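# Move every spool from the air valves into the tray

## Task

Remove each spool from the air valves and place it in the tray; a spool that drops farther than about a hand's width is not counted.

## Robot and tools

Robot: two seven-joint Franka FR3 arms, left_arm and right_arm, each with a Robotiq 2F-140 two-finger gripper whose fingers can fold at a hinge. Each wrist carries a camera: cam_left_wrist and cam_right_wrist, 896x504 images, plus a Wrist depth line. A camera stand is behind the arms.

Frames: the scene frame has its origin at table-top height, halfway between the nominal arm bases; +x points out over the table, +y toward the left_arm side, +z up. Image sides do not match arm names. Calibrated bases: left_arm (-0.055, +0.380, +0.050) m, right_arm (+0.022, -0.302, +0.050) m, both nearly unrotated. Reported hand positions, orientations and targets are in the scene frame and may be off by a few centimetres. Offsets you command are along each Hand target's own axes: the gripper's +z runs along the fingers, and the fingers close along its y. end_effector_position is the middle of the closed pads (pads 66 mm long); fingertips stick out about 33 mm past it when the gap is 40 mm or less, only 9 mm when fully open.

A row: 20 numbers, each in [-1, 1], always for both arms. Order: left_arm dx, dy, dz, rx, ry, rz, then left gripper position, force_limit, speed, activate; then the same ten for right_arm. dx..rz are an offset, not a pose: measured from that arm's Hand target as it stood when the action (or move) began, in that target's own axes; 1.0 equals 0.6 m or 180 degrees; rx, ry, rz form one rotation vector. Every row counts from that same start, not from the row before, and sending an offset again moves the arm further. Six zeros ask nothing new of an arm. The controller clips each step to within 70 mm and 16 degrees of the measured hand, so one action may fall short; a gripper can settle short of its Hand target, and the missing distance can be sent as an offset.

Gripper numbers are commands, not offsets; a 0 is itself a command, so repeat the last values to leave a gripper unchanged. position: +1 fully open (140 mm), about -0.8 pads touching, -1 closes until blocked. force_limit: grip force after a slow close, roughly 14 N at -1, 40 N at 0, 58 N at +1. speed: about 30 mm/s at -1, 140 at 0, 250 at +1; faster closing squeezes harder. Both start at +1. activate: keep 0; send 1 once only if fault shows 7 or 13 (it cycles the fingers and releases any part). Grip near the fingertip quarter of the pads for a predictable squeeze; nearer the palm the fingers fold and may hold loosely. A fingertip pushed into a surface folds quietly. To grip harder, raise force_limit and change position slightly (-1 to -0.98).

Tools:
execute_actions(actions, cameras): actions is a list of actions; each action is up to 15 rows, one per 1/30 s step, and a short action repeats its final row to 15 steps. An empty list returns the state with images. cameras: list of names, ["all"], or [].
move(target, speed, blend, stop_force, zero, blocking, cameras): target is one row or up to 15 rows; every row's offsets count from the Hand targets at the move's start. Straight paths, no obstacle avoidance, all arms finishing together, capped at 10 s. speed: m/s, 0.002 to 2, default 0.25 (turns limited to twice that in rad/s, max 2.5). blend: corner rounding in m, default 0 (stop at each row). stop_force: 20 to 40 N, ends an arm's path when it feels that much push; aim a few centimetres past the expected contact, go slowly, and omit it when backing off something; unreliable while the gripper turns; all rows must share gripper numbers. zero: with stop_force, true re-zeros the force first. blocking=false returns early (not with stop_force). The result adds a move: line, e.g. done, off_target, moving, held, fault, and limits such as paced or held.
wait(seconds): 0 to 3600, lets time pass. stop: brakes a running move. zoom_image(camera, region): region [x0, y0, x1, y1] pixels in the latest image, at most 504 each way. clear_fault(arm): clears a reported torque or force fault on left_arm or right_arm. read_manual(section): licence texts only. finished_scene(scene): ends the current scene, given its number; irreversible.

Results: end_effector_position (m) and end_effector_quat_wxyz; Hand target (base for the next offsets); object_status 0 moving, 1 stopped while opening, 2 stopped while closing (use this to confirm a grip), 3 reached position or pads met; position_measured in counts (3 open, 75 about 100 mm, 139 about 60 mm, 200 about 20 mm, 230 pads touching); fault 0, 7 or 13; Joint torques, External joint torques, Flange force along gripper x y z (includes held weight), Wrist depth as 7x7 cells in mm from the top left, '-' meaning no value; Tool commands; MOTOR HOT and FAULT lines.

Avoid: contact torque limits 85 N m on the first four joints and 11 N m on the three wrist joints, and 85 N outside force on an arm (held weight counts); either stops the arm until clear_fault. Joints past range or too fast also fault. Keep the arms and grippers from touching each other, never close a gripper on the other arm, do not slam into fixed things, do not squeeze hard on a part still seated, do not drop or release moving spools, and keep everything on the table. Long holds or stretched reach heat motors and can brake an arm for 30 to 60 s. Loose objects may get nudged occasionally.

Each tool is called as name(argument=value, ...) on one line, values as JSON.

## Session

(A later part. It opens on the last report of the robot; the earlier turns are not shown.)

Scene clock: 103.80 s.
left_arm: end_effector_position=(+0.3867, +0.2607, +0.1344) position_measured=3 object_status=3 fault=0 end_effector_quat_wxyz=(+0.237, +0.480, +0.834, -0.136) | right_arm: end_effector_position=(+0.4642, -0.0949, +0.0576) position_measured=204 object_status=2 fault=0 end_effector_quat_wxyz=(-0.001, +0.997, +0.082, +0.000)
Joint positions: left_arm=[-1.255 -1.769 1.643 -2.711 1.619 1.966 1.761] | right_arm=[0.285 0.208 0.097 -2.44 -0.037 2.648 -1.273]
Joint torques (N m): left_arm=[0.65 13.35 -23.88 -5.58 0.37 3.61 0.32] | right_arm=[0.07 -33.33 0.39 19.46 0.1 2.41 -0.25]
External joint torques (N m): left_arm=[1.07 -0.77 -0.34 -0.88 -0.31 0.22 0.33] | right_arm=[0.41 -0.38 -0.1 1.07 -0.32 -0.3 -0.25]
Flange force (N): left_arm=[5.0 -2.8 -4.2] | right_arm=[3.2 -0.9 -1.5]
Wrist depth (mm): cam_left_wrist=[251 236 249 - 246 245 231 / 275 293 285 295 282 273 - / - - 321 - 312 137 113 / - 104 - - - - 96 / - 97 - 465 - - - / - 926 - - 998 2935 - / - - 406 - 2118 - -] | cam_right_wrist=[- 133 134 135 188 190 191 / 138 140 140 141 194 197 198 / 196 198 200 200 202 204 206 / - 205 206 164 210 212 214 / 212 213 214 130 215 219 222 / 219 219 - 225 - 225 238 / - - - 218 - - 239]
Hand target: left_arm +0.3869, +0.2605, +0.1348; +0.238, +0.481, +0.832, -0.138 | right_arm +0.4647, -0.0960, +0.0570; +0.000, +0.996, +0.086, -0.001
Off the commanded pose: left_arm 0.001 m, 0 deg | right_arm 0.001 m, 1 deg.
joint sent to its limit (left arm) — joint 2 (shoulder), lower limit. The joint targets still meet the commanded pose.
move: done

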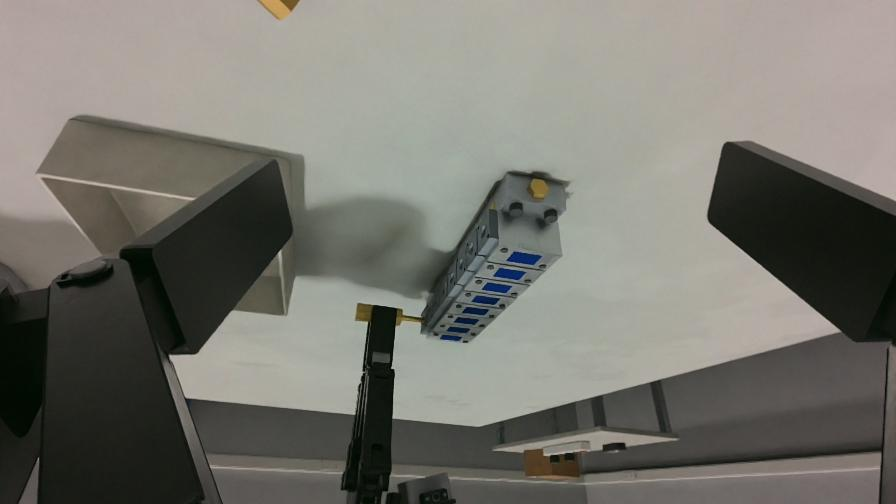

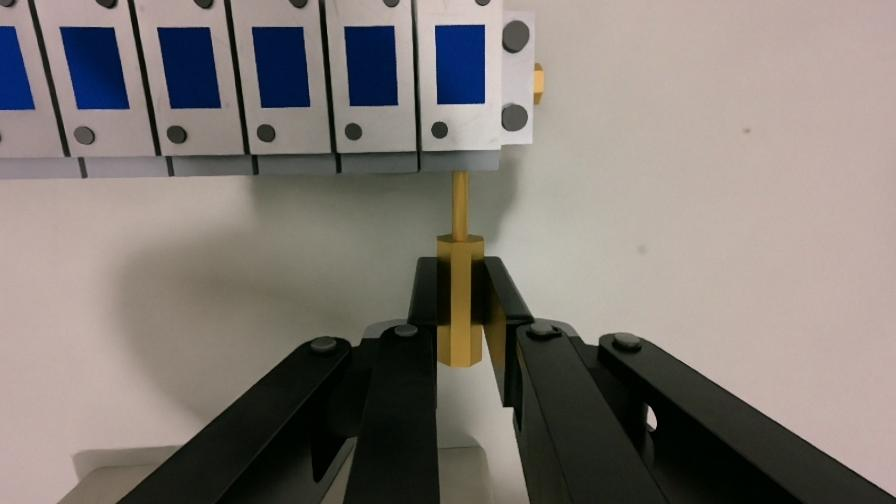

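move(target=[[0,0,0,0,0,0,1,1,1,0,0.0,-0.0005,0,0,0,0,-0.98,0.2,-1,0],[0,0,0,0,0,0,1,1,1,0,0.052,-0.0005,-0.003,0,0,0,-0.98,0.2,-1,0]], cameras=["cam_right_wrist"], speed=[0.03,0.03])

Scene clock: 108.23 s.
left_arm: end_effector_position=(+0.3867, +0.2607, +0.1344) position_measured=3 object_status=3 fault=0 end_effector_quat_wxyz=(+0.237, +0.480, +0.834, -0.136) | right_arm: end_effector_position=(+0.4843, -0.0910, +0.0539) position_measured=206 object_status=2 fault=0 end_effector_quat_wxyz=(+0.003, +0.996, +0.084, -0.013)
Joint positions: left_arm=[-1.255 -1.769 1.643 -2.711 1.619 1.966 1.761] | right_arm=[0.279 0.273 0.094 -2.342 -0.041 2.588 -1.284]
Joint velocities: left_arm=[within noise] | right_arm=[0 0.001 0 0.001 0 -0.001 -0.005]
Joint torques (N m): left_arm=[0.69 13.35 -23.86 -5.6 0.38 3.62 0.29] | right_arm=[-1.19 -38.3 -0.82 23.72 -0.13 4.69 -0.28]
External joint torques (N m): left_arm=[1.04 -0.78 -0.28 -0.9 -0.31 0.22 0.3] | right_arm=[-0.7 -3.14 -1.43 5.18 -0.57 2.11 -0.28]
Flange force (N): left_arm=[4.9 -2.8 -4.0] | right_arm=[8.9 0.0 -2.1]
Wrist depth (mm): cam_left_wrist=[243 235 249 248 232 246 246 / 278 302 273 286 280 291 278 / - 292 331 - - 128 106 / - 104 - - - - 96 / - 96 - 443 - - - / - - - 416 2832 - - / - - - 372 2118 2706 -] | cam_right_wrist=[176 176 134 178 183 185 187 / 133 133 134 135 191 192 195 / - 138 140 143 199 200 203 / 201 201 203 163 207 209 211 / 208 209 210 164 212 217 220 / 216 216 - - - 88 231 / 224 - - - - - 240]
Hand target: left_arm +0.3869, +0.2605, +0.1348; +0.238, +0.481, +0.832, -0.138 | right_arm +0.4954, -0.0903, +0.0588; +0.000, +0.996, +0.086, -0.001
Off the commanded pose: left_arm 0.001 m, 0 deg | right_arm 0.012 m, 1 deg.
joint sent to its limit (left arm) — joint 2 (shoulder), lower limit. The joint targets still meet the commanded pose.
move: off_target (right_arm)

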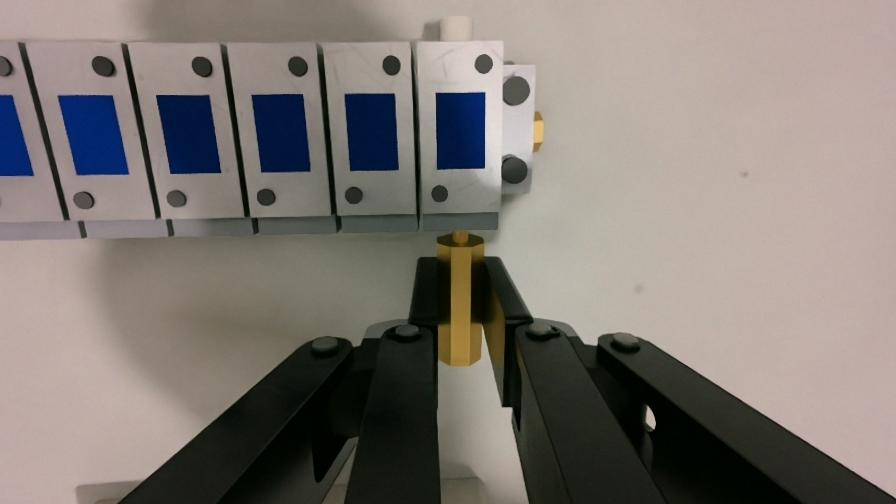

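move(target=[[0,0,0,0,0,0,1,1,1,0,0.01,0,-0.003,0,0,0,-0.98,0.2,-1,0]], cameras=["cam_right_wrist"], speed=[0.03])

Scene clock: 110.97 s.
left_arm: end_effector_position=(+0.3867, +0.2607, +0.1344) position_measured=3 object_status=3 fault=0 end_effector_quat_wxyz=(+0.237, +0.480, +0.834, -0.136) | right_arm: end_effector_position=(+0.4904, -0.0902, +0.0555) position_measured=206 object_status=2 fault=0 end_effector_quat_wxyz=(+0.002, +0.996, +0.084, -0.012)
Joint positions: left_arm=[-1.255 -1.769 1.643 -2.711 1.619 1.966 1.761] | right_arm=[0.277 0.282 0.093 -2.323 -0.042 2.578 -1.287]
Joint torques (N m): left_arm=[0.65 13.33 -23.83 -5.59 0.38 3.6 0.27] | right_arm=[-1.22 -38.97 -1.11 24.1 -0.08 4.58 -0.28]
External joint torques (N m): left_arm=[0.96 -0.8 -0.26 -0.92 -0.31 0.2 0.28] | right_arm=[-0.82 -3.17 -1.83 5.2 -0.53 1.96 -0.28]
Flange force (N): left_arm=[4.7 -2.8 -3.8] | right_arm=[9.2 0.3 -2.5]
Wrist depth (mm): cam_left_wrist=[242 242 242 - 239 240 238 / 278 297 294 - 282 288 289 / - - 332 363 355 128 113 / - 104 397 411 - - 96 / - 96 - 466 - - - / - - - 420 - - - / - - - 378 2235 2648 -] | cam_right_wrist=[179 180 182 181 185 187 189 / 135 135 136 138 192 193 195 / 140 141 141 144 200 203 205 / - 151 204 157 208 208 213 / 210 211 212 164 214 219 222 / 217 217 - 224 - 226 233 / - - - - - - 241]
Hand target: left_arm +0.3869, +0.2605, +0.1348; +0.238, +0.481, +0.832, -0.138 | right_arm +0.5013, -0.0893, +0.0606; +0.000, +0.996, +0.086, -0.001
Off the commanded pose: left_arm 0.001 m, 0 deg | right_arm 0.012 m, 1 deg.
joint sent to its limit (left arm) — joint 2 (shoulder), lower limit. The joint targets still meet the commanded pose.
move: off_target (right_arm)

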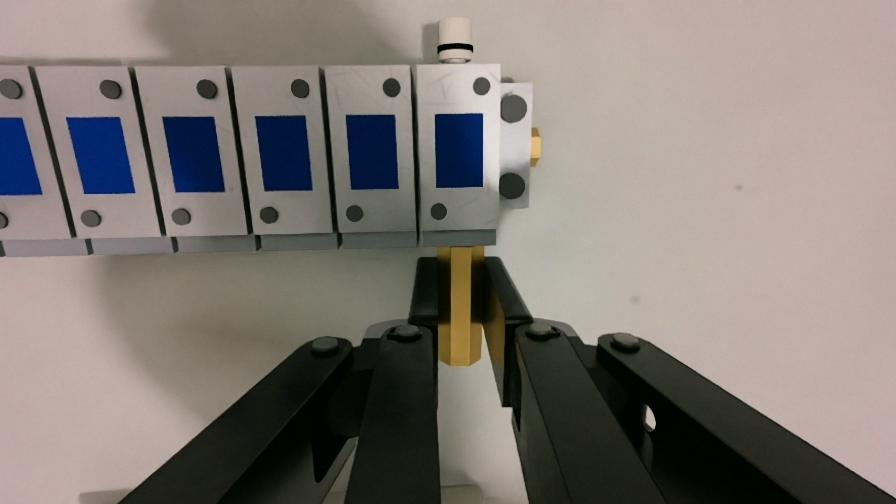

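move(target=[[0,0,0,0,0,0,1,1,1,0,-0.0765,0,0.006,0,0,0,-0.98,0.2,-1,0],[0,0,0,0,0,0,1,1,1,0,-0.0765,-0.0468,0.006,0,0,-0.005,-0.98,0.2,-1,0]], cameras=["all"], speed=[0.12,0.12])

zoom_image(camera="cam_left_wrist", region=[360, 260, 480, 370])

zoom_image(camera="cam_right_wrist", region=[380, 50, 560, 230])

Scene clock: 116.50 s.
left_arm: end_effector_position=(+0.3867, +0.2607, +0.1344) position_measured=3 object_status=3 fault=0 end_effector_quat_wxyz=(+0.237, +0.480, +0.834, -0.136) | right_arm: end_effector_position=(+0.4512, -0.0693, +0.0576) position_measured=206 object_status=2 fault=0 end_effector_quat_wxyz=(-0.001, +0.995, +0.098, +0.000)
Joint positions: left_arm=[-1.255 -1.769 1.643 -2.711 1.619 1.966 1.761] | right_arm=[0.334 0.208 0.107 -2.441 -0.042 2.648 -1.242]
Joint velocities: left_arm=[within noise] | right_arm=[0 0.001 0 -0.001 0 -0.002 0.004]
Joint torques (N m): left_arm=[0.69 13.32 -23.91 -5.56 0.39 3.62 0.29] | right_arm=[0.69 -33.27 0.2 19.49 0.43 2.39 0.08]
External joint torques (N m): left_arm=[1.05 -0.82 -0.35 -0.88 -0.3 0.22 0.31] | right_arm=[1.09 -0.48 -0.29 1.26 0.01 -0.29 0.08]
Flange force (N): left_arm=[4.9 -2.8 -4.2] | right_arm=[3.2 -2.6 -1.6]
Wrist depth (mm): cam_left_wrist=[244 253 - 240 239 247 237 / 288 284 - 284 270 282 278 / 287 296 - - 337 127 106 / - 104 - - - - 96 / - 96 657 - - - - / - - 823 - - - - / - - - - 1997 - -] | cam_right_wrist=[133 134 135 136 158 190 191 / 138 138 139 140 148 196 198 / 196 198 200 200 200 204 205 / 204 205 207 164 210 211 215 / 212 213 214 164 215 219 222 / 220 219 - 224 - 88 231 / 227 - - 207 - - 240]
Hand target: left_arm +0.3869, +0.2605, +0.1348; +0.238, +0.481, +0.832, -0.138 | right_arm +0.4513, -0.0696, +0.0570; +0.000, +0.996, +0.094, -0.001
Off the commanded pose: left_arm 0.001 m, 0 deg | right_arm 0.001 m, 0 deg.
joint sent to its limit (left arm) — joint 2 (shoulder), lower limit. The joint targets still meet the commanded pose.
move: done

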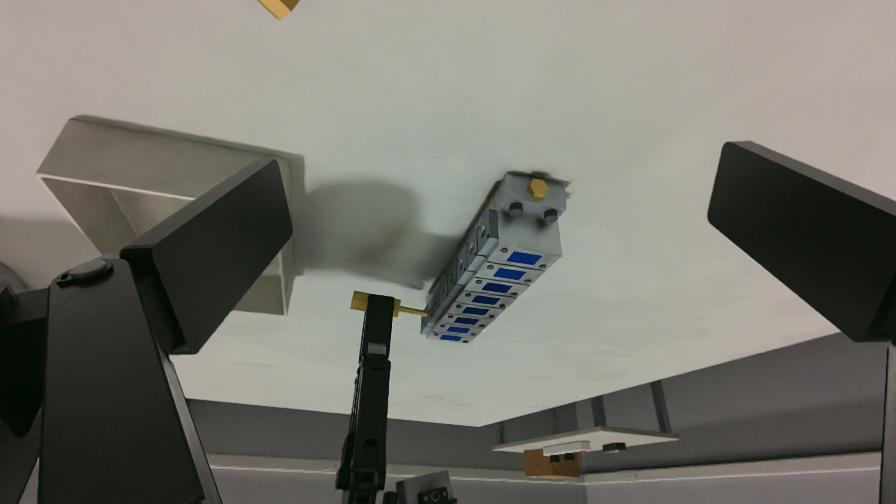

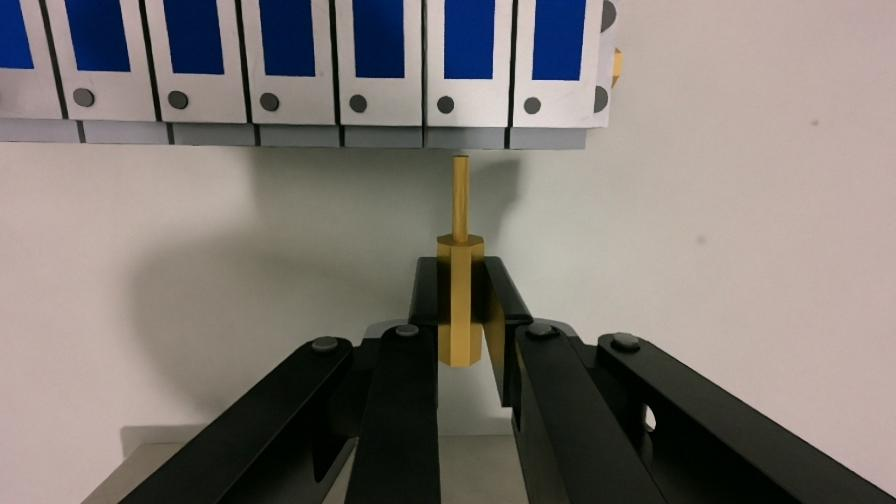

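Scaled by 4.200 from the camera's image (finer frame: 1280x720).

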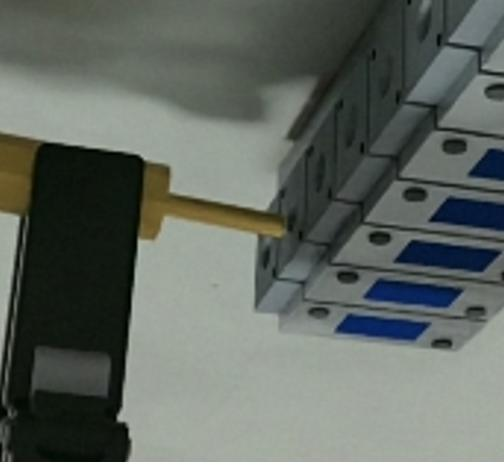

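Scaled by 2.800 from the camera's image (finer frame: 1280x720).

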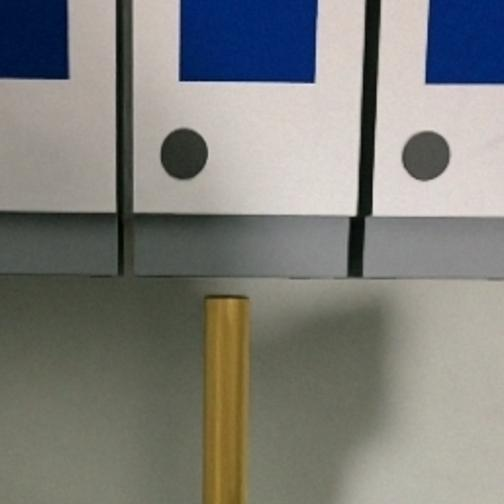

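move(target=[[0,0,0,0,0,0,1,1,1,0,0,0.0012,0,0,0,0,-0.98,0.2,-1,0],[0,0,0,0,0,0,1,1,1,0,0.037,0.0012,0,0,0,0,-0.98,0.2,-1,0],[0,0,0,0,0,0,1,1,1,0,0.0765,0.0012,-0.006,0,0,0,-0.98,0.2,-1,0]], cameras=["cam_right_wrist"], speed=[0.05,0.04,0.03])

Scene clock: 121.47 s.
left_arm: end_effector_position=(+0.3867, +0.2607, +0.1344) position_measured=3 object_status=3 fault=0 end_effector_quat_wxyz=(+0.237, +0.480, +0.834, -0.136) | right_arm: end_effector_position=(+0.4848, -0.0625, +0.0558) position_measured=206 object_status=2 fault=0 end_effector_quat_wxyz=(+0.003, +0.996, +0.092, -0.013)
Joint positions: left_arm=[-1.255 -1.769 1.643 -2.711 1.619 1.966 1.761] | right_arm=[0.327 0.297 0.095 -2.296 -0.044 2.565 -1.249]
Joint torques (N m): left_arm=[0.66 13.34 -23.88 -5.58 0.37 3.62 0.3] | right_arm=[-1.86 -38.98 -1.69 24.89 -0.17 4.95 -0.29]
External joint torques (N m): left_arm=[0.94 -0.82 -0.29 -0.96 -0.32 0.21 0.32] | right_arm=[-1.52 -2.38 -2.57 5.76 -0.62 2.31 -0.29]
Flange force (N): left_arm=[4.7 -2.8 -4.0] | right_arm=[12.9 0.2 0.2]
Wrist depth (mm): cam_left_wrist=[235 243 243 241 239 245 237 / 287 287 285 280 - 278 279 / - 298 326 346 335 128 106 / - 104 - - - - 96 / - 96 629 461 - - - / - - - 395 - 2737 - / - - - 361 2276 2768 -] | cam_right_wrist=[178 180 180 183 184 187 189 / 134 135 136 137 140 195 197 / 139 140 142 144 198 203 205 / 202 202 152 156 210 212 214 / - 211 - 164 215 222 224 / 223 218 - 225 - 83 233 / 226 - - - - - 244]
Hand target: left_arm +0.3869, +0.2605, +0.1348; +0.238, +0.481, +0.832, -0.138 | right_arm +0.4965, -0.0617, +0.0606; +0.000, +0.996, +0.094, -0.001
Off the commanded pose: left_arm 0.001 m, 0 deg | right_arm 0.013 m, 1 deg.
joint sent to its limit (left arm) — joint 2 (shoulder), lower limit. The joint targets still meet the commanded pose.
move: off_target (right_arm)

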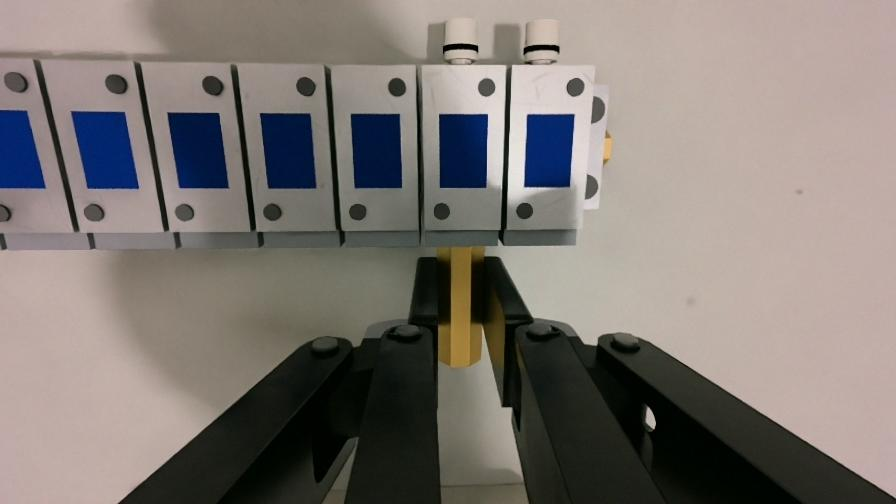

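move(target=[[0.082,-0.042,-0.2775,0,0,0,1,1,1,0,-0.0765,0,0.005,0,0,0,-0.98,0.2,-1,0],[0.082,-0.042,-0.2775,0,0,0,1,1,1,0,-0.0765,-0.0457,0.005,0,0,0,-0.98,0.2,-1,0],[0.082,-0.042,-0.2775,0,0,0,1,1,1,0,-0.037,-0.0457,0.005,0,0,0,-0.98,0.2,-1,0],[0.082,-0.042,-0.2775,0,0,0,1,1,1,0,-0.0015,-0.0457,0,0,0,0,-0.98,0.2,-1,0]], cameras=["cam_right_wrist"], speed=[0.15,0.12,0.04,0.03])

Scene clock: 131.73 s.
left_arm: end_effector_position=(+0.3011, +0.3606, +0.2497) position_measured=3 object_status=3 fault=0 end_effector_quat_wxyz=(+0.238, +0.479, +0.834, -0.137) | right_arm: end_effector_position=(+0.4793, -0.0356, +0.0561) position_measured=206 object_status=2 fault=0 end_effector_quat_wxyz=(+0.004, +0.996, +0.093, -0.012)
Joint positions: left_arm=[-0.823 -1.769 1.23 -2.833 1.053 1.777 2.036] | right_arm=[0.382 0.313 0.091 -2.269 -0.044 2.556 -1.201]
Joint velocities: left_arm=[within noise] | right_arm=[0 0.001 0.001 0.002 0 -0.003 -0.002]
Joint torques (N m): left_arm=[0.72 13.3 -20.7 3.44 0 2.96 0.27] | right_arm=[-2.03 -39.43 -1.76 24.49 -0.1 4.74 -0.3]
External joint torques (N m): left_arm=[0.98 -0.58 -1.02 -0.99 -0.33 -0.33 0.28] | right_arm=[-1.7 -2.24 -2.68 5.26 -0.55 2.11 -0.3]
Flange force (N): left_arm=[4.3 -6.8 -4.5] | right_arm=[11.9 0.2 0.0]
Wrist depth (mm): cam_left_wrist=[368 377 362 - 363 - - / 427 - 429 426 - - - / 517 - - - - 127 106 / - 104 - 600 - - 96 / - 96 - 506 - 3123 - / - - - 479 1831 2935 - / - - - 450 2388 2648 -] | cam_right_wrist=[179 180 181 183 149 188 189 / 136 135 137 138 139 194 197 / - 142 143 144 146 203 205 / 203 204 206 154 209 211 214 / 210 211 213 164 215 221 225 / 221 217 - 227 - 227 234 / - - - - - - -]
Hand target: left_arm +0.3004, +0.3605, +0.2501; +0.238, +0.481, +0.832, -0.138 | right_arm +0.4905, -0.0349, +0.0606; +0.000, +0.996, +0.094, -0.001
Off the commanded pose: left_arm 0.001 m, 0 deg | right_arm 0.012 m, 1 deg.
joint sent to its limit (left arm) — joint 2 (shoulder), lower limit. The joint targets still meet the commanded pose.
move: off_target (right_arm)

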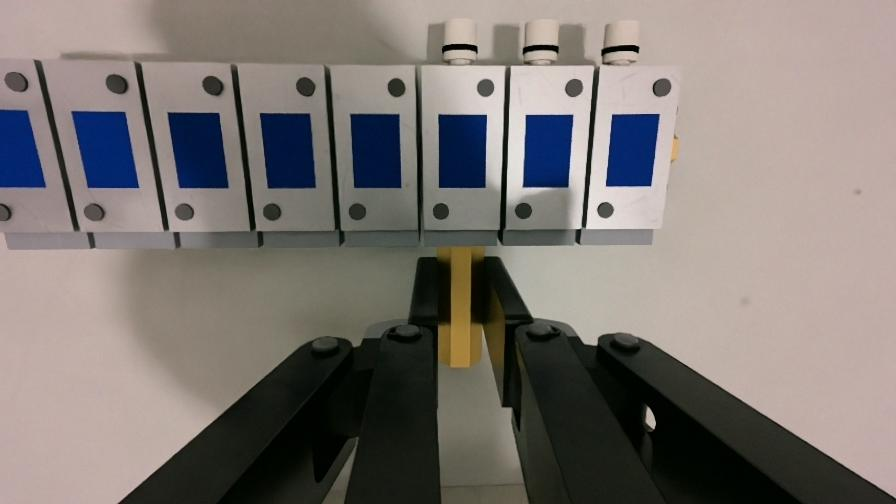

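move(target=[[0,0,0,0,0,0,1,1,1,0,-0.0765,0,0.005,0,0,0,-0.98,0.2,-1,0],[0,0,0,0,0,0,1,1,1,0,-0.0765,-0.0457,0.005,0,0,0,-0.98,0.2,-1,0],[0,0,0,0,0,0,1,1,1,0,-0.037,-0.0457,0.005,0,0,0,-0.98,0.2,-1,0],[0,0,0,0,0,0,1,1,1,0,-0.001,-0.0457,0,0,0,0,-0.98,0.2,-1,0]], cameras=["cam_right_wrist"], speed=[0.15,0.12,0.04,0.03])

move(target=[[0,0,0,0,0,0,1,1,1,0,-0.0765,0,0.005,0,0,0,-0.98,0.2,-1,0],[0,0,0,0,0,0,1,1,1,0,-0.0765,-0.0457,0.005,0,0,0,-0.98,0.2,-1,0],[0,0,0,0,0,0,1,1,1,0,-0.037,-0.0457,0.005,0,0,0,-0.98,0.2,-1,0],[0,0,0,0,0,0,1,1,1,0,-0.001,-0.0457,0,0,0,0,-0.98,0.2,-1,0]], cameras=["cam_right_wrist"], speed=[0.15,0.12,0.04,0.03])

Scene clock: 138.57 s.
left_arm: end_effector_position=(+0.3011, +0.3606, +0.2497) position_measured=3 object_status=3 fault=0 end_effector_quat_wxyz=(+0.238, +0.479, +0.834, -0.137) | right_arm: end_effector_position=(+0.4737, -0.0086, +0.0564) position_measured=206 object_status=2 fault=0 end_effector_quat_wxyz=(+0.004, +0.996, +0.093, -0.011)
Joint positions: left_arm=[-0.823 -1.769 1.23 -2.833 1.053 1.777 2.036] | right_arm=[0.434 0.332 0.087 -2.237 -0.044 2.544 -1.153]
Joint torques (N m): left_arm=[0.77 13.29 -20.74 3.42 0.01 2.94 0.31] | right_arm=[-2.41 -40.55 -1.94 24.68 -0.14 4.7 -0.32]
External joint torques (N m): left_arm=[1.11 -0.7 -1.08 -0.92 -0.33 -0.34 0.33] | right_arm=[-1.94 -2.67 -2.77 5.33 -0.61 2.09 -0.32]
Flange force (N): left_arm=[4.9 -7.1 -4.9] | right_arm=[11.5 0.1 -1.0]
Wrist depth (mm): cam_left_wrist=[367 362 358 360 - 361 355 / - - - - - 436 - / - - - - - 128 107 / - 104 - - - - 96 / - 96 - - - 2486 - / - - - - 2013 3083 - / - - - 425 3123 2832 -] | cam_right_wrist=[179 181 183 184 185 187 190 / 135 138 137 139 141 141 198 / 142 142 144 144 146 148 206 / 203 204 207 157 211 210 215 / 211 212 212 164 216 221 224 / 220 - - - - 227 234 / 226 - - - - - 244]
Hand target: left_arm +0.3004, +0.3605, +0.2501; +0.238, +0.481, +0.832, -0.138 | right_arm +0.4847, -0.0081, +0.0606; +0.000, +0.996, +0.094, -0.001
Off the commanded pose: left_arm 0.001 m, 0 deg | right_arm 0.012 m, 1 deg.
joint sent to its limit (left arm) — joint 2 (shoulder), lower limit. The joint targets still meet the commanded pose.
move: off_target (right_arm)

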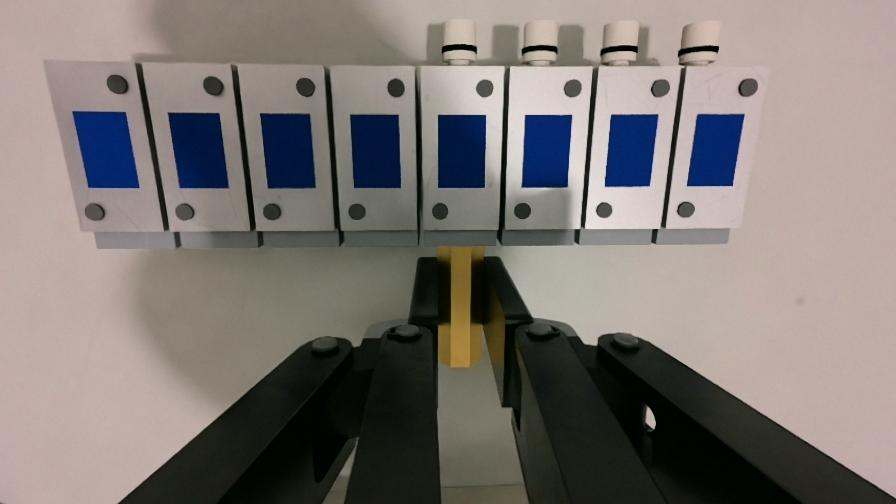

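Scene clock: 142.07 s.
left_arm: end_effector_position=(+0.3011, +0.3606, +0.2497) position_measured=3 object_status=3 fault=0 end_effector_quat_wxyz=(+0.238, +0.479, +0.834, -0.137) | right_arm: end_effector_position=(+0.4682, +0.0182, +0.0562) position_measured=206 object_status=2 fault=0 end_effector_quat_wxyz=(+0.004, +0.996, +0.093, -0.011)
Joint positions: left_arm=[-0.823 -1.769 1.23 -2.833 1.053 1.777 2.036] | right_arm=[0.485 0.356 0.084 -2.199 -0.044 2.531 -1.107]
Joint velocities: left_arm=[within noise] | right_arm=[0 0.001 -0.001 0.001 0 -0.002 -0.004]
Joint torques (N m): left_arm=[0.72 13.27 -20.68 3.45 0 2.95 0.3] | right_arm=[-2.6 -41.62 -1.87 24.48 -0.18 4.55 -0.15]
External joint torques (N m): left_arm=[0.95 -0.66 -1 -1 -0.34 -0.34 0.32] | right_arm=[-2.25 -2.74 -2.87 4.88 -0.64 1.93 -0.15]
Flange force (N): left_arm=[4.4 -6.9 -4.6] | right_arm=[10.1 0.3 -1.4]
Wrist depth (mm): cam_left_wrist=[- 364 - - - 364 - / - 437 - - - - - / 499 - 481 - 499 128 106 / - 104 - - - - 96 / - 96 - 484 - 3582 - / - 2137 - 441 1997 - - / - - - 405 404 3337 -] | cam_right_wrist=[181 181 - 183 185 188 190 / 187 136 138 140 140 141 142 / 194 142 145 144 146 148 204 / 203 205 206 161 159 212 214 / 211 212 213 164 216 221 225 / 220 219 - 226 - 228 234 / 226 - - - - - 244]
Hand target: left_arm +0.3004, +0.3605, +0.2501; +0.238, +0.481, +0.832, -0.138 | right_arm +0.4790, +0.0188, +0.0606; +0.000, +0.996, +0.094, -0.001
Off the commanded pose: left_arm 0.001 m, 0 deg | right_arm 0.012 m, 1 deg.
joint sent to its limit (left arm) — joint 2 (shoulder), lower limit. The joint targets still meet the commanded pose.
move: off_target (right_arm)

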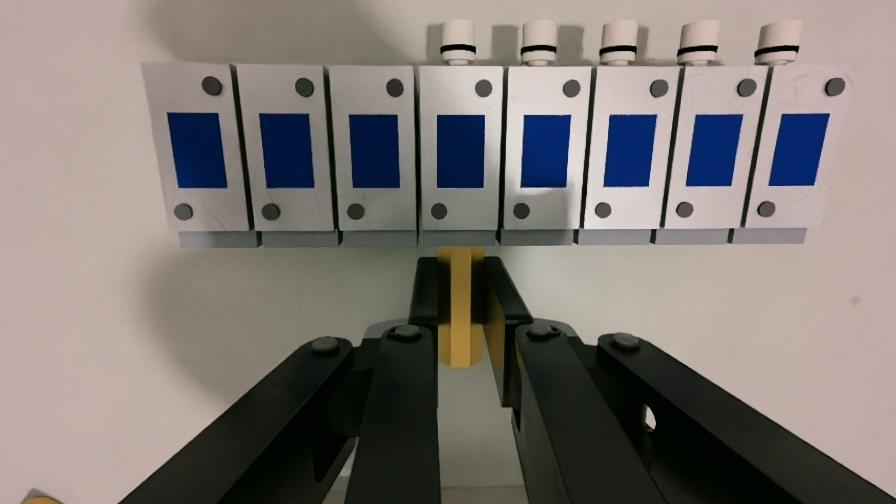

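move(target=[[0,0,0,0,0,0,1,1,1,0,-0.0765,0,0.005,0,0,0,-0.98,0.2,-1,0],[0,0,0,0,0,0,1,1,1,0,-0.0765,-0.0468,0.005,0,0,0,-0.98,0.2,-1,0],[0,0,0,0,0,0,1,1,1,0,-0.037,-0.0468,0.005,0,0,0,-0.98,0.2,-1,0],[0,0,0,0,0,0,1,1,1,0,-0.001,-0.0468,0,0,0,0,-0.98,0.2,-1,0]], cameras=["cam_right_wrist"], speed=[0.15,0.12,0.04,0.03])

move(target=[[0,0,0,0,0,0,1,1,1,0,-0.0765,0,0.005,0,0,0,-0.98,0.2,-1,0],[0,0,0,0,0,0,1,1,1,0,-0.0765,-0.0464,0.005,0,0,0,-0.98,0.2,-1,0],[0,0,0,0,0,0,1,1,1,0,-0.037,-0.0464,0.005,0,0,0,-0.98,0.2,-1,0],[0,0,0,0,0,0,1,1,1,0,-0.001,-0.0464,0,0,0,0,-0.98,0.2,-1,0]], cameras=["cam_right_wrist"], speed=[0.15,0.12,0.04,0.03])

Scene clock: 148.93 s.
left_arm: end_effector_position=(+0.3011, +0.3606, +0.2497) position_measured=3 object_status=3 fault=0 end_effector_quat_wxyz=(+0.238, +0.479, +0.834, -0.137) | right_arm: end_effector_position=(+0.4625, +0.0457, +0.0565) position_measured=206 object_status=2 fault=0 end_effector_quat_wxyz=(+0.004, +0.996, +0.094, -0.010)
Joint positions: left_arm=[-0.823 -1.769 1.23 -2.833 1.053 1.777 2.036] | right_arm=[0.537 0.381 0.079 -2.156 -0.044 2.514 -1.062]
Joint velocities: left_arm=[within noise] | right_arm=[-0.001 0.001 0.001 0.001 0.001 -0.003 -0.005]
Joint torques (N m): left_arm=[0.72 13.26 -20.64 3.4 0 2.95 0.33] | right_arm=[-2.89 -42.6 -1.97 24.79 -0.26 4.3 -0.22]
External joint torques (N m): left_arm=[0.97 -0.64 -0.98 -1.02 -0.33 -0.33 0.34] | right_arm=[-2.42 -2.66 -2.9 4.96 -0.74 1.69 -0.22]
Flange force (N): left_arm=[4.6 -6.9 -4.5] | right_arm=[11.1 -0.4 -1.8]
Wrist depth (mm): cam_left_wrist=[343 - 369 375 - - 370 / - - - 424 463 - - / 573 - - - - 128 106 / - 104 631 - - - 96 / - 96 - 449 - 3163 - / - - - 423 3383 2677 - / - - - 381 2276 2935 -] | cam_right_wrist=[181 183 183 185 185 189 188 / - 187 138 139 141 142 143 / 195 196 143 146 146 148 151 / 204 204 208 160 211 211 216 / 211 212 214 164 216 221 225 / 219 219 - 227 - 88 235 / 227 - - - - - 245]
Hand target: left_arm +0.3004, +0.3605, +0.2501; +0.238, +0.481, +0.832, -0.138 | right_arm +0.4731, +0.0462, +0.0606; +0.000, +0.996, +0.094, -0.001
Off the commanded pose: left_arm 0.001 m, 0 deg | right_arm 0.011 m, 1 deg.
joint sent to its limit (left arm) — joint 2 (shoulder), lower limit. The joint targets still meet the commanded pose.
move: off_target (right_arm)

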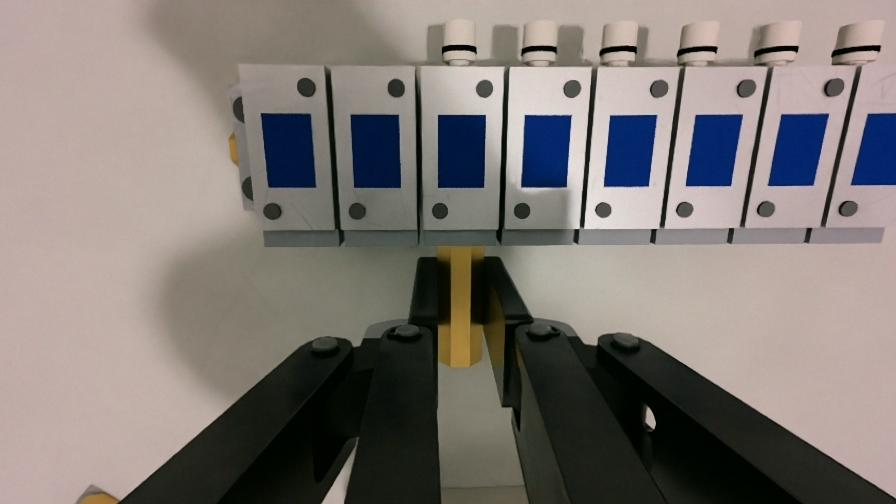

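Scene clock: 152.40 s.
left_arm: end_effector_position=(+0.3011, +0.3606, +0.2497) position_measured=3 object_status=3 fault=0 end_effector_quat_wxyz=(+0.238, +0.479, +0.834, -0.137) | right_arm: end_effector_position=(+0.4569, +0.0728, +0.0563) position_measured=206 object_status=2 fault=0 end_effector_quat_wxyz=(+0.004, +0.996, +0.094, -0.009)
Joint positions: left_arm=[-0.823 -1.769 1.23 -2.833 1.053 1.777 2.036] | right_arm=[0.584 0.41 0.075 -2.107 -0.044 2.496 -1.02]
Joint velocities: left_arm=[within noise] | right_arm=[0 0.001 0.001 0.002 0.001 -0.004 -0.006]
Joint torques (N m): left_arm=[0.78 13.3 -20.71 3.44 0.01 2.95 0.28] | right_arm=[-3.02 -43.78 -1.92 24.33 -0.24 4.25 -0.24]
External joint torques (N m): left_arm=[1.04 -0.62 -1.04 -0.95 -0.32 -0.33 0.3] | right_arm=[-2.49 -2.55 -2.86 4.11 -0.73 1.61 -0.24]
Flange force (N): left_arm=[4.5 -6.9 -4.7] | right_arm=[8.8 0.5 -1.7]
Wrist depth (mm): cam_left_wrist=[- 361 366 366 - - - / - 440 - - - - - / - - - - - 128 106 / - 104 - 485 - - 96 / - 96 - 427 - 2800 - / - - - 392 - 2460 - / - - 3163 361 354 2648 -] | cam_right_wrist=[183 183 184 185 186 188 188 / 188 190 141 139 142 142 145 / - 196 168 145 148 149 150 / 203 204 206 157 211 214 216 / 211 212 214 164 217 222 225 / 219 219 - 227 - 228 234 / 227 - - - - - 244]
Hand target: left_arm +0.3004, +0.3605, +0.2501; +0.238, +0.481, +0.832, -0.138 | right_arm +0.4673, +0.0735, +0.0606; +0.000, +0.996, +0.094, -0.001
Off the commanded pose: left_arm 0.001 m, 0 deg | right_arm 0.011 m, 1 deg.
joint sent to its limit (left arm) — joint 2 (shoulder), lower limit. The joint targets still meet the commanded pose.
move: off_target (right_arm)

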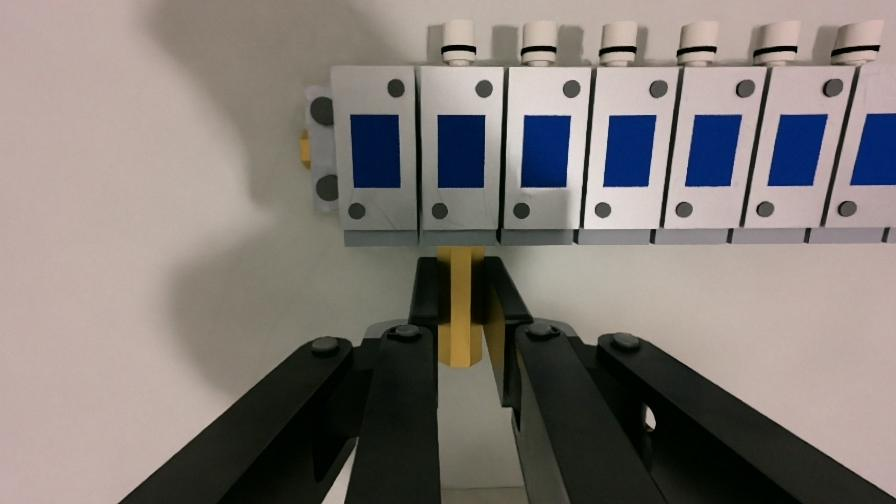

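move(target=[[0,0,0,0,0,0,1,1,1,0,-0.0765,0,0.005,0,0,0,-0.98,0.2,-1,0],[0,0,0,0,0,0,1,1,1,0,-0.0765,-0.0463,0.005,0,0,0,-0.98,0.2,-1,0],[0,0,0,0,0,0,1,1,1,0,-0.037,-0.0463,0.005,0,0,0,-0.98,0.2,-1,0],[0,0,0,0,0,0,1,1,1,0,-0.001,-0.0463,0,0,0,0,-0.98,0.2,-1,0]], cameras=["cam_right_wrist"], speed=[0.15,0.12,0.04,0.03])

move(target=[[0,0,0,0,0,0,1,1,1,0,-0.0765,0,0.005,0,0,0,-0.98,0.2,-1,0],[0,0,0,0,0,0,1,1,1,0,-0.0765,0,-0.16,0,0,0,-0.98,0.2,-1,0],[0,0,0,0,0,0,1,1,1,0,-0.285,0.5915,-0.16,0,0,0,-0.98,0.2,-1,0],[0,0,0,0,0,0,1,1,1,0,-0.285,0.5915,0.025,0,0,0,-0.98,0.2,-1,0],[0,0,0,0,0,0,1,1,1,0,-0.285,0.5915,0.0475,0,0,0,-0.98,0.2,-1,0]], cameras=["cam_right_wrist"], speed=[0.15,0.25,0.4,0.2,0.04], blend=[0,0.03,0.03,0,0])

Scene clock: 161.10 s.
left_arm: end_effector_position=(+0.3011, +0.3606, +0.2497) position_measured=3 object_status=3 fault=0 end_effector_quat_wxyz=(+0.238, +0.479, +0.834, -0.137) | right_arm: end_effector_position=(+0.4512, +0.1002, +0.0564) position_measured=206 object_status=2 fault=0 end_effector_quat_wxyz=(+0.004, +0.996, +0.094, -0.009)
Joint positions: left_arm=[-0.823 -1.769 1.23 -2.833 1.053 1.777 2.036] | right_arm=[0.63 0.442 0.072 -2.054 -0.044 2.475 -0.979]
Joint torques (N m): left_arm=[0.77 13.26 -20.69 3.44 0 2.94 0.25] | right_arm=[-3.17 -45.53 -2.15 24.03 -0.29 4.12 -0.43]
External joint torques (N m): left_arm=[0.96 -0.64 -1 -1.01 -0.34 -0.35 0.27] | right_arm=[-2.72 -3.17 -3.23 3.59 -0.79 1.5 -0.43]
Flange force (N): left_arm=[4.3 -6.9 -4.5] | right_arm=[6.5 2.3 -3.1]
Wrist depth (mm): cam_left_wrist=[373 - 348 390 - - 353 / 432 - - - - - - / - - - - - 128 113 / - 105 - 469 - - 96 / - 96 - 402 - 3007 - / - - - 357 2047 2677 - / - - - 340 338 2706 -] | cam_right_wrist=[182 183 184 185 188 188 190 / 188 189 191 141 141 142 144 / 195 197 199 152 147 149 151 / 204 204 207 161 212 214 216 / 210 214 214 164 217 221 225 / 220 219 - 228 - 228 234 / 227 - - - - - -]
Hand target: left_arm +0.3004, +0.3605, +0.2501; +0.238, +0.481, +0.832, -0.138 | right_arm +0.4615, +0.1006, +0.0607; +0.000, +0.996, +0.094, -0.001
Off the commanded pose: left_arm 0.001 m, 0 deg | right_arm 0.011 m, 1 deg.
joint sent to its limit (left arm) — joint 2 (shoulder), lower limit. The joint targets still meet the commanded pose.
move: off_target (right_arm)

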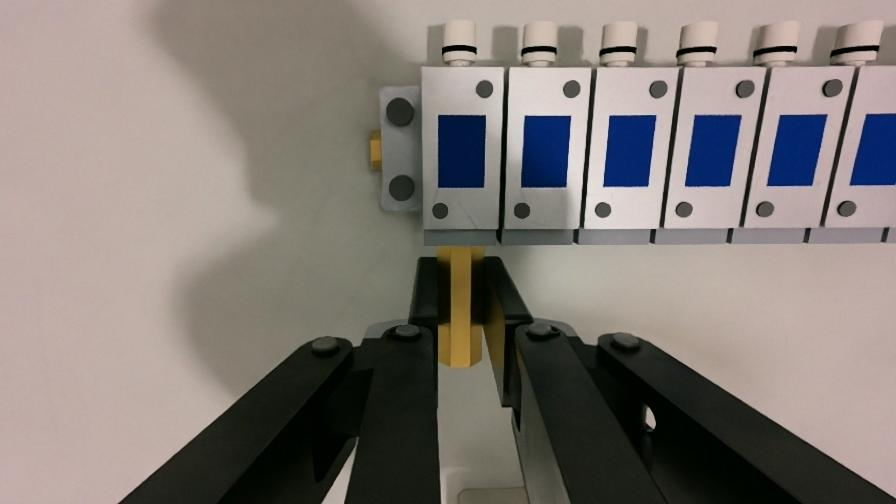

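Scene clock: 166.07 s.
left_arm: end_effector_position=(+0.3011, +0.3606, +0.2497) position_measured=3 object_status=3 fault=0 end_effector_quat_wxyz=(+0.238, +0.479, +0.834, -0.137) | right_arm: end_effector_position=(+0.3590, -0.2797, +0.0324) position_measured=206 object_status=2 fault=0 end_effector_quat_wxyz=(+0.000, +0.996, +0.092, -0.001)
Joint positions: left_arm=[-0.823 -1.769 1.23 -2.833 1.053 1.777 2.036] | right_arm=[0.469 -0.034 -0.47 -2.912 -0.063 2.878 -1.644]
Joint velocities: left_arm=[within noise] | right_arm=[0 0.001 0 0 0 0 -0.006]
Joint torques (N m): left_arm=[0.7 13.29 -20.66 3.43 -0.01 2.93 0.28] | right_arm=[0.92 -18.65 0.04 15.5 0.61 2.89 -0.3]
External joint torques (N m): left_arm=[0.95 -0.61 -0.99 -0.97 -0.34 -0.36 0.3] | right_arm=[1.04 0.27 -0.13 1.37 0.36 0.21 -0.31]
Flange force (N): left_arm=[4.3 -6.7 -4.6] | right_arm=[0.0 0.0 0.0]
Wrist depth (mm): cam_left_wrist=[374 370 366 366 364 - - / - - - - - - - / - 504 516 - - 128 106 / - 104 - - - - 96 / - 96 - - - - - / - - 702 - 2175 2706 - / - - 590 - 2537 2737 -] | cam_right_wrist=[158 158 159 160 161 162 163 / 163 164 166 166 168 168 168 / 168 171 171 171 173 174 175 / 165 177 178 170 180 181 182 / 165 184 183 164 184 187 189 / - 190 - 193 - 88 196 / - - - - - - 205]
Hand target: left_arm +0.3004, +0.3605, +0.2501; +0.238, +0.481, +0.832, -0.138 | right_arm +0.3602, -0.2801, +0.0322; +0.000, +0.996, +0.094, -0.001
Off the commanded pose: left_arm 0.001 m, 0 deg | right_arm 0.001 m, 0 deg.
joint sent to its limit (left arm) — joint 2 (shoulder), lower limit. The joint targets still meet the commanded pose.
move: done

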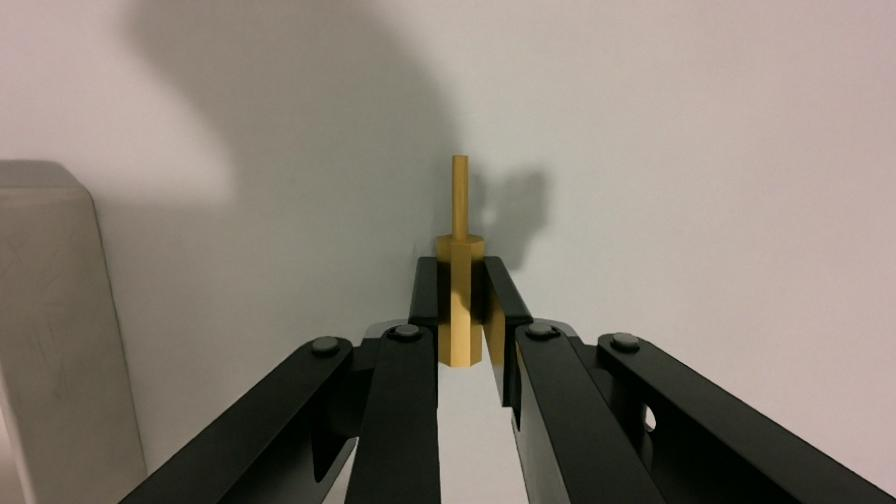

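move(target=[[0,0,0,0,0,0,1,1,1,0,0,0,0,0,0,0,-0.45,-0.6,-0.8,0],[0,0,0,0,0,0,1,1,1,0,0,0,-0.1547,0,0,0,-0.45,-0.6,-0.8,0],[0,0,0,0,0,0,1,1,1,0,0.4425,-0.2715,-0.1547,0,0,0,-0.45,-0.6,-0.8,0],[0,0,0,0,0,0,1,1,1,0,0.4425,-0.2715,-0.0703,0,0,0,-0.55,-0.6,-0.8,0]], cameras=["cam_right_wrist"], speed=[0.15,0.2,0.4,0.15], blend=[0,0.02,0,0])

zoom_image(camera="cam_right_wrist", region=[380, 210, 560, 390])

Scene clock: 178.53 s.
left_arm: end_effector_position=(+0.3011, +0.3606, +0.2497) position_measured=3 object_status=3 fault=0 end_effector_quat_wxyz=(+0.238, +0.479, +0.834, -0.137) | right_arm: end_effector_position=(+0.5896, -0.0709, +0.0739) position_measured=199 object_status=3 fault=0 end_effector_quat_wxyz=(+0.001, +0.996, +0.092, -0.002)
Joint positions: left_arm=[-0.823 -1.769 1.23 -2.833 1.053 1.777 2.036] | right_arm=[0.547 0.467 -0.219 -1.973 0.148 2.421 -1.465]
Joint torques (N m): left_arm=[0.76 13.28 -20.67 3.41 0.01 2.93 0.29] | right_arm=[0.62 -44.35 -2.38 21.95 0.58 2.81 -0.2]
External joint torques (N m): left_arm=[1.01 -0.66 -1 -0.95 -0.32 -0.34 0.31] | right_arm=[1.1 -0.95 0.85 0.66 0 0.14 -0.21]
Flange force (N): left_arm=[4.6 -6.9 -4.6] | right_arm=[-0.4 -1.3 -1.4]
Wrist depth (mm): cam_left_wrist=[- 356 359 376 - - 360 / - - - - - - - / - - 457 - - 128 106 / - 104 - - 669 - 96 / - 97 - - - 3929 - / - - - - 2320 3007 - / - - - 519 3045 2866 -] | cam_right_wrist=[200 201 203 204 205 208 210 / 207 208 210 212 220 215 217 / 217 217 218 220 221 222 225 / 222 225 224 226 228 234 234 / 192 178 188 127 127 241 246 / 181 - - 127 - 88 254 / - - - - - - -]
Hand target: left_arm +0.3004, +0.3605, +0.2501; +0.238, +0.481, +0.832, -0.138 | right_arm +0.5904, -0.0702, +0.0742; +0.000, +0.996, +0.094, -0.001
Off the commanded pose: left_arm 0.001 m, 0 deg | right_arm 0.001 m, 0 deg.
joint sent to its limit (left arm) — joint 2 (shoulder), lower limit. The joint targets still meet the commanded pose.
move: done

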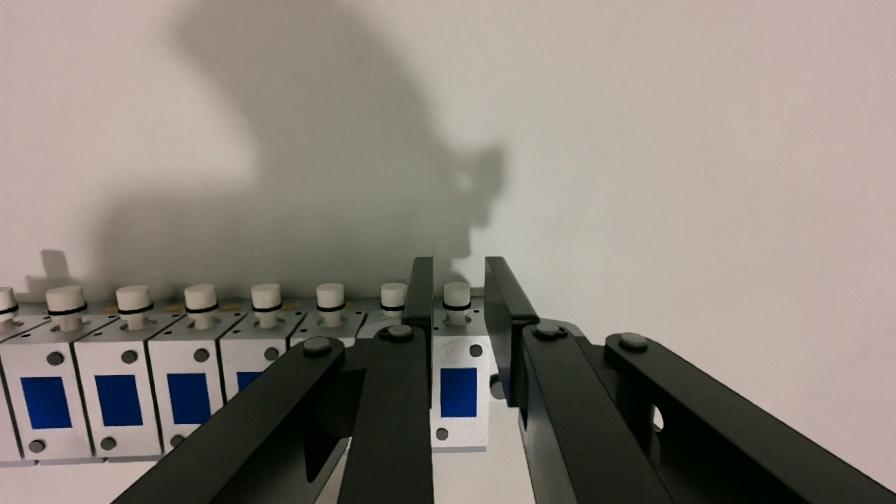

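Scaled by 2.800 from the camera's image (finer frame: 1280x720).

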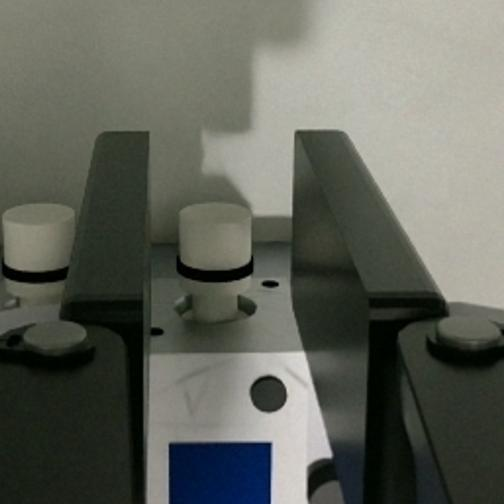

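move(target=[[0,0,0,0,0,0,1,1,1,0,0,-0.0007,0.0347,0,0,0,-0.55,-0.6,-0.8,0],[0,0,0,0,0,0,1,1,1,0,0,-0.0007,0.0347,0,0,0,-1,0,-1,0],[0,0,0,0,0,0,1,1,1,0,0.083,-0.0007,0.0347,0,0,0,-1,0,-1,0]], speed=[0.1,0.1,0.08], cameras=["cam_right_wrist"])

Scene clock: 186.97 s.
left_arm: end_effector_position=(+0.3011, +0.3606, +0.2497) position_measured=3 object_status=3 fault=0 end_effector_quat_wxyz=(+0.238, +0.479, +0.834, -0.137) | right_arm: end_effector_position=(+0.6405, -0.0601, +0.0553) position_measured=216 object_status=2 fault=0 end_effector_quat_wxyz=(-0.001, +0.996, +0.091, +0.002)
Joint positions: left_arm=[-0.823 -1.769 1.23 -2.833 1.053 1.777 2.036] | right_arm=[0.488 0.624 -0.183 -1.759 0.154 2.373 -1.474]
Joint velocities: left_arm=[within noise] | right_arm=[-0.001 -0.001 -0.001 -0.001 0 -0.003 -0.002]
Joint torques (N m): left_arm=[0.75 13.34 -20.7 3.43 0.01 2.96 0.26] | right_arm=[-0.08 -48.86 -2.97 22.59 0.61 2.26 -0.24]
External joint torques (N m): left_arm=[0.98 -0.6 -1.05 -1.02 -0.33 -0.32 0.27] | right_arm=[0.52 -0.24 0.52 0.46 -0.01 -0.46 -0.24]
Flange force (N): left_arm=[4.2 -7.0 -4.6] | right_arm=[2.1 -0.8 -1.1]
Wrist depth (mm): cam_left_wrist=[- - 356 - 381 - 363 / - - - - 437 427 - / - - 463 - - 127 113 / - 104 - - - - 96 / - 96 - - - 2800 - / - - - - 1831 - - / - - - - 545 2235 -] | cam_right_wrist=[184 186 187 190 190 192 193 / 191 192 196 195 197 199 201 / 197 198 202 204 205 208 207 / 205 206 209 209 211 214 216 / 210 214 216 126 217 221 224 / 220 221 - - - 228 234 / 184 - - - - - 243]
Hand target: left_arm +0.3004, +0.3605, +0.2501; +0.238, +0.481, +0.832, -0.138 | right_arm +0.6392, -0.0604, +0.0533; +0.000, +0.996, +0.094, -0.001
Off the commanded pose: left_arm 0.001 m, 0 deg | right_arm 0.002 m, 0 deg.
joint sent to its limit (left arm) — joint 2 (shoulder), lower limit. The joint targets still meet the commanded pose.
move: done

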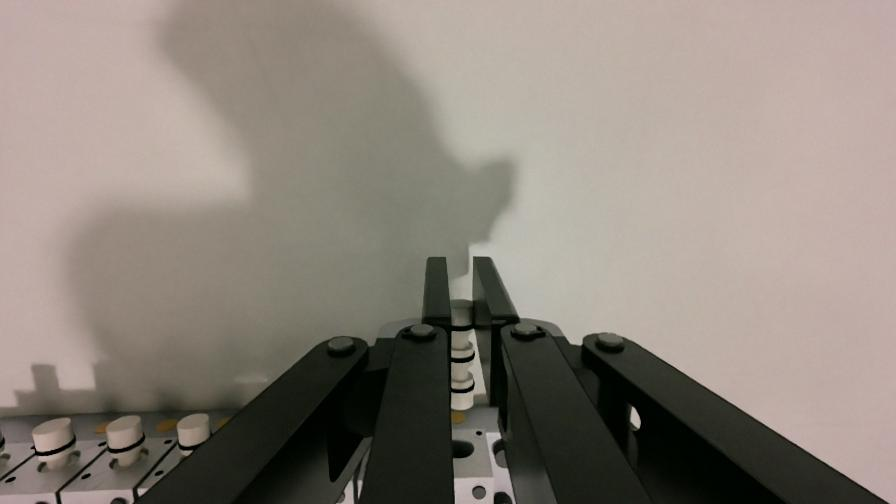

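move(target=[[0,0,0,0,0,0,1,1,1,0,0,0,-0.1195,0,0,0,-1,0,-1,0],[0,0,0,0,0,0,1,1,1,0,-0.5277,-0.048,-0.1195,0,0,0,-1,0,-1,0],[0,0,0,0,0,0,1,1,1,0,-0.5277,-0.048,-0.028,0,0,0,-1,0,-1,0]], speed=[0.25,0.4,0.2], blend=[0.03,0.03,0], cameras=["cam_right_wrist"])

Scene clock: 192.00 s.
left_arm: end_effector_position=(+0.3011, +0.3606, +0.2497) position_measured=3 object_status=3 fault=0 end_effector_quat_wxyz=(+0.238, +0.479, +0.834, -0.137) | right_arm: end_effector_position=(+0.3228, -0.0914, +0.0713) position_measured=216 object_status=2 fault=0 end_effector_quat_wxyz=(-0.001, +0.995, +0.097, -0.001)
Joint positions: left_arm=[-0.823 -1.769 1.23 -2.833 1.053 1.777 2.036] | right_arm=[0.638 -0.113 -0.084 -2.83 -0.015 2.717 -1.146]
Joint velocities: left_arm=[within noise] | right_arm=[0.001 0 0 0.001 -0.001 0 0.007]
Joint torques (N m): left_arm=[0.76 13.27 -20.65 3.42 0 2.94 0.35] | right_arm=[0.12 -20.44 0.46 17.61 0.01 2.78 -0.04]
External joint torques (N m): left_arm=[1 -0.63 -0.96 -0.99 -0.33 -0.34 0.36] | right_arm=[0.38 0.48 0.63 0.51 -0.35 0.1 -0.04]
Flange force (N): left_arm=[4.7 -6.9 -4.5] | right_arm=[2.0 -2.2 1.9]
Wrist depth (mm): cam_left_wrist=[- - 359 357 369 - - / 439 - - 444 412 - - / - - 465 - - 128 106 / - 104 643 - - - 96 / - 96 525 - - 3123 - / - - - - 2082 2866 - / - - 422 - 1980 3292 -] | cam_right_wrist=[195 196 197 198 202 199 199 / 204 203 204 204 206 208 209 / 206 208 210 210 212 214 215 / 187 208 - 217 217 223 223 / 221 223 223 126 224 232 232 / 196 222 - - - 237 238 / 244 - - - - - 251]
Hand target: left_arm +0.3004, +0.3605, +0.2501; +0.238, +0.481, +0.832, -0.138 | right_arm +0.3228, -0.0916, +0.0705; +0.000, +0.996, +0.094, -0.001
Off the commanded pose: left_arm 0.001 m, 0 deg | right_arm 0.001 m, 0 deg.
joint sent to its limit (left arm) — joint 2 (shoulder), lower limit. The joint targets still meet the commanded pose.
move: done; blend cut to 0.0274 m at target 2

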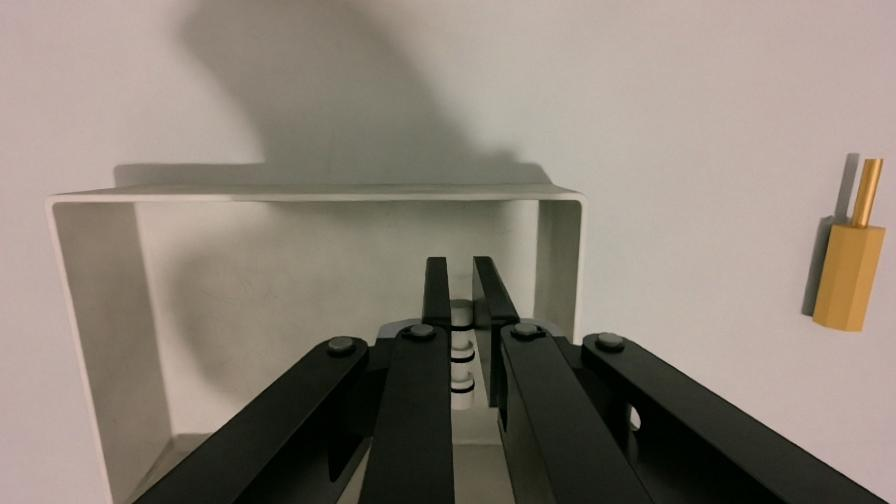

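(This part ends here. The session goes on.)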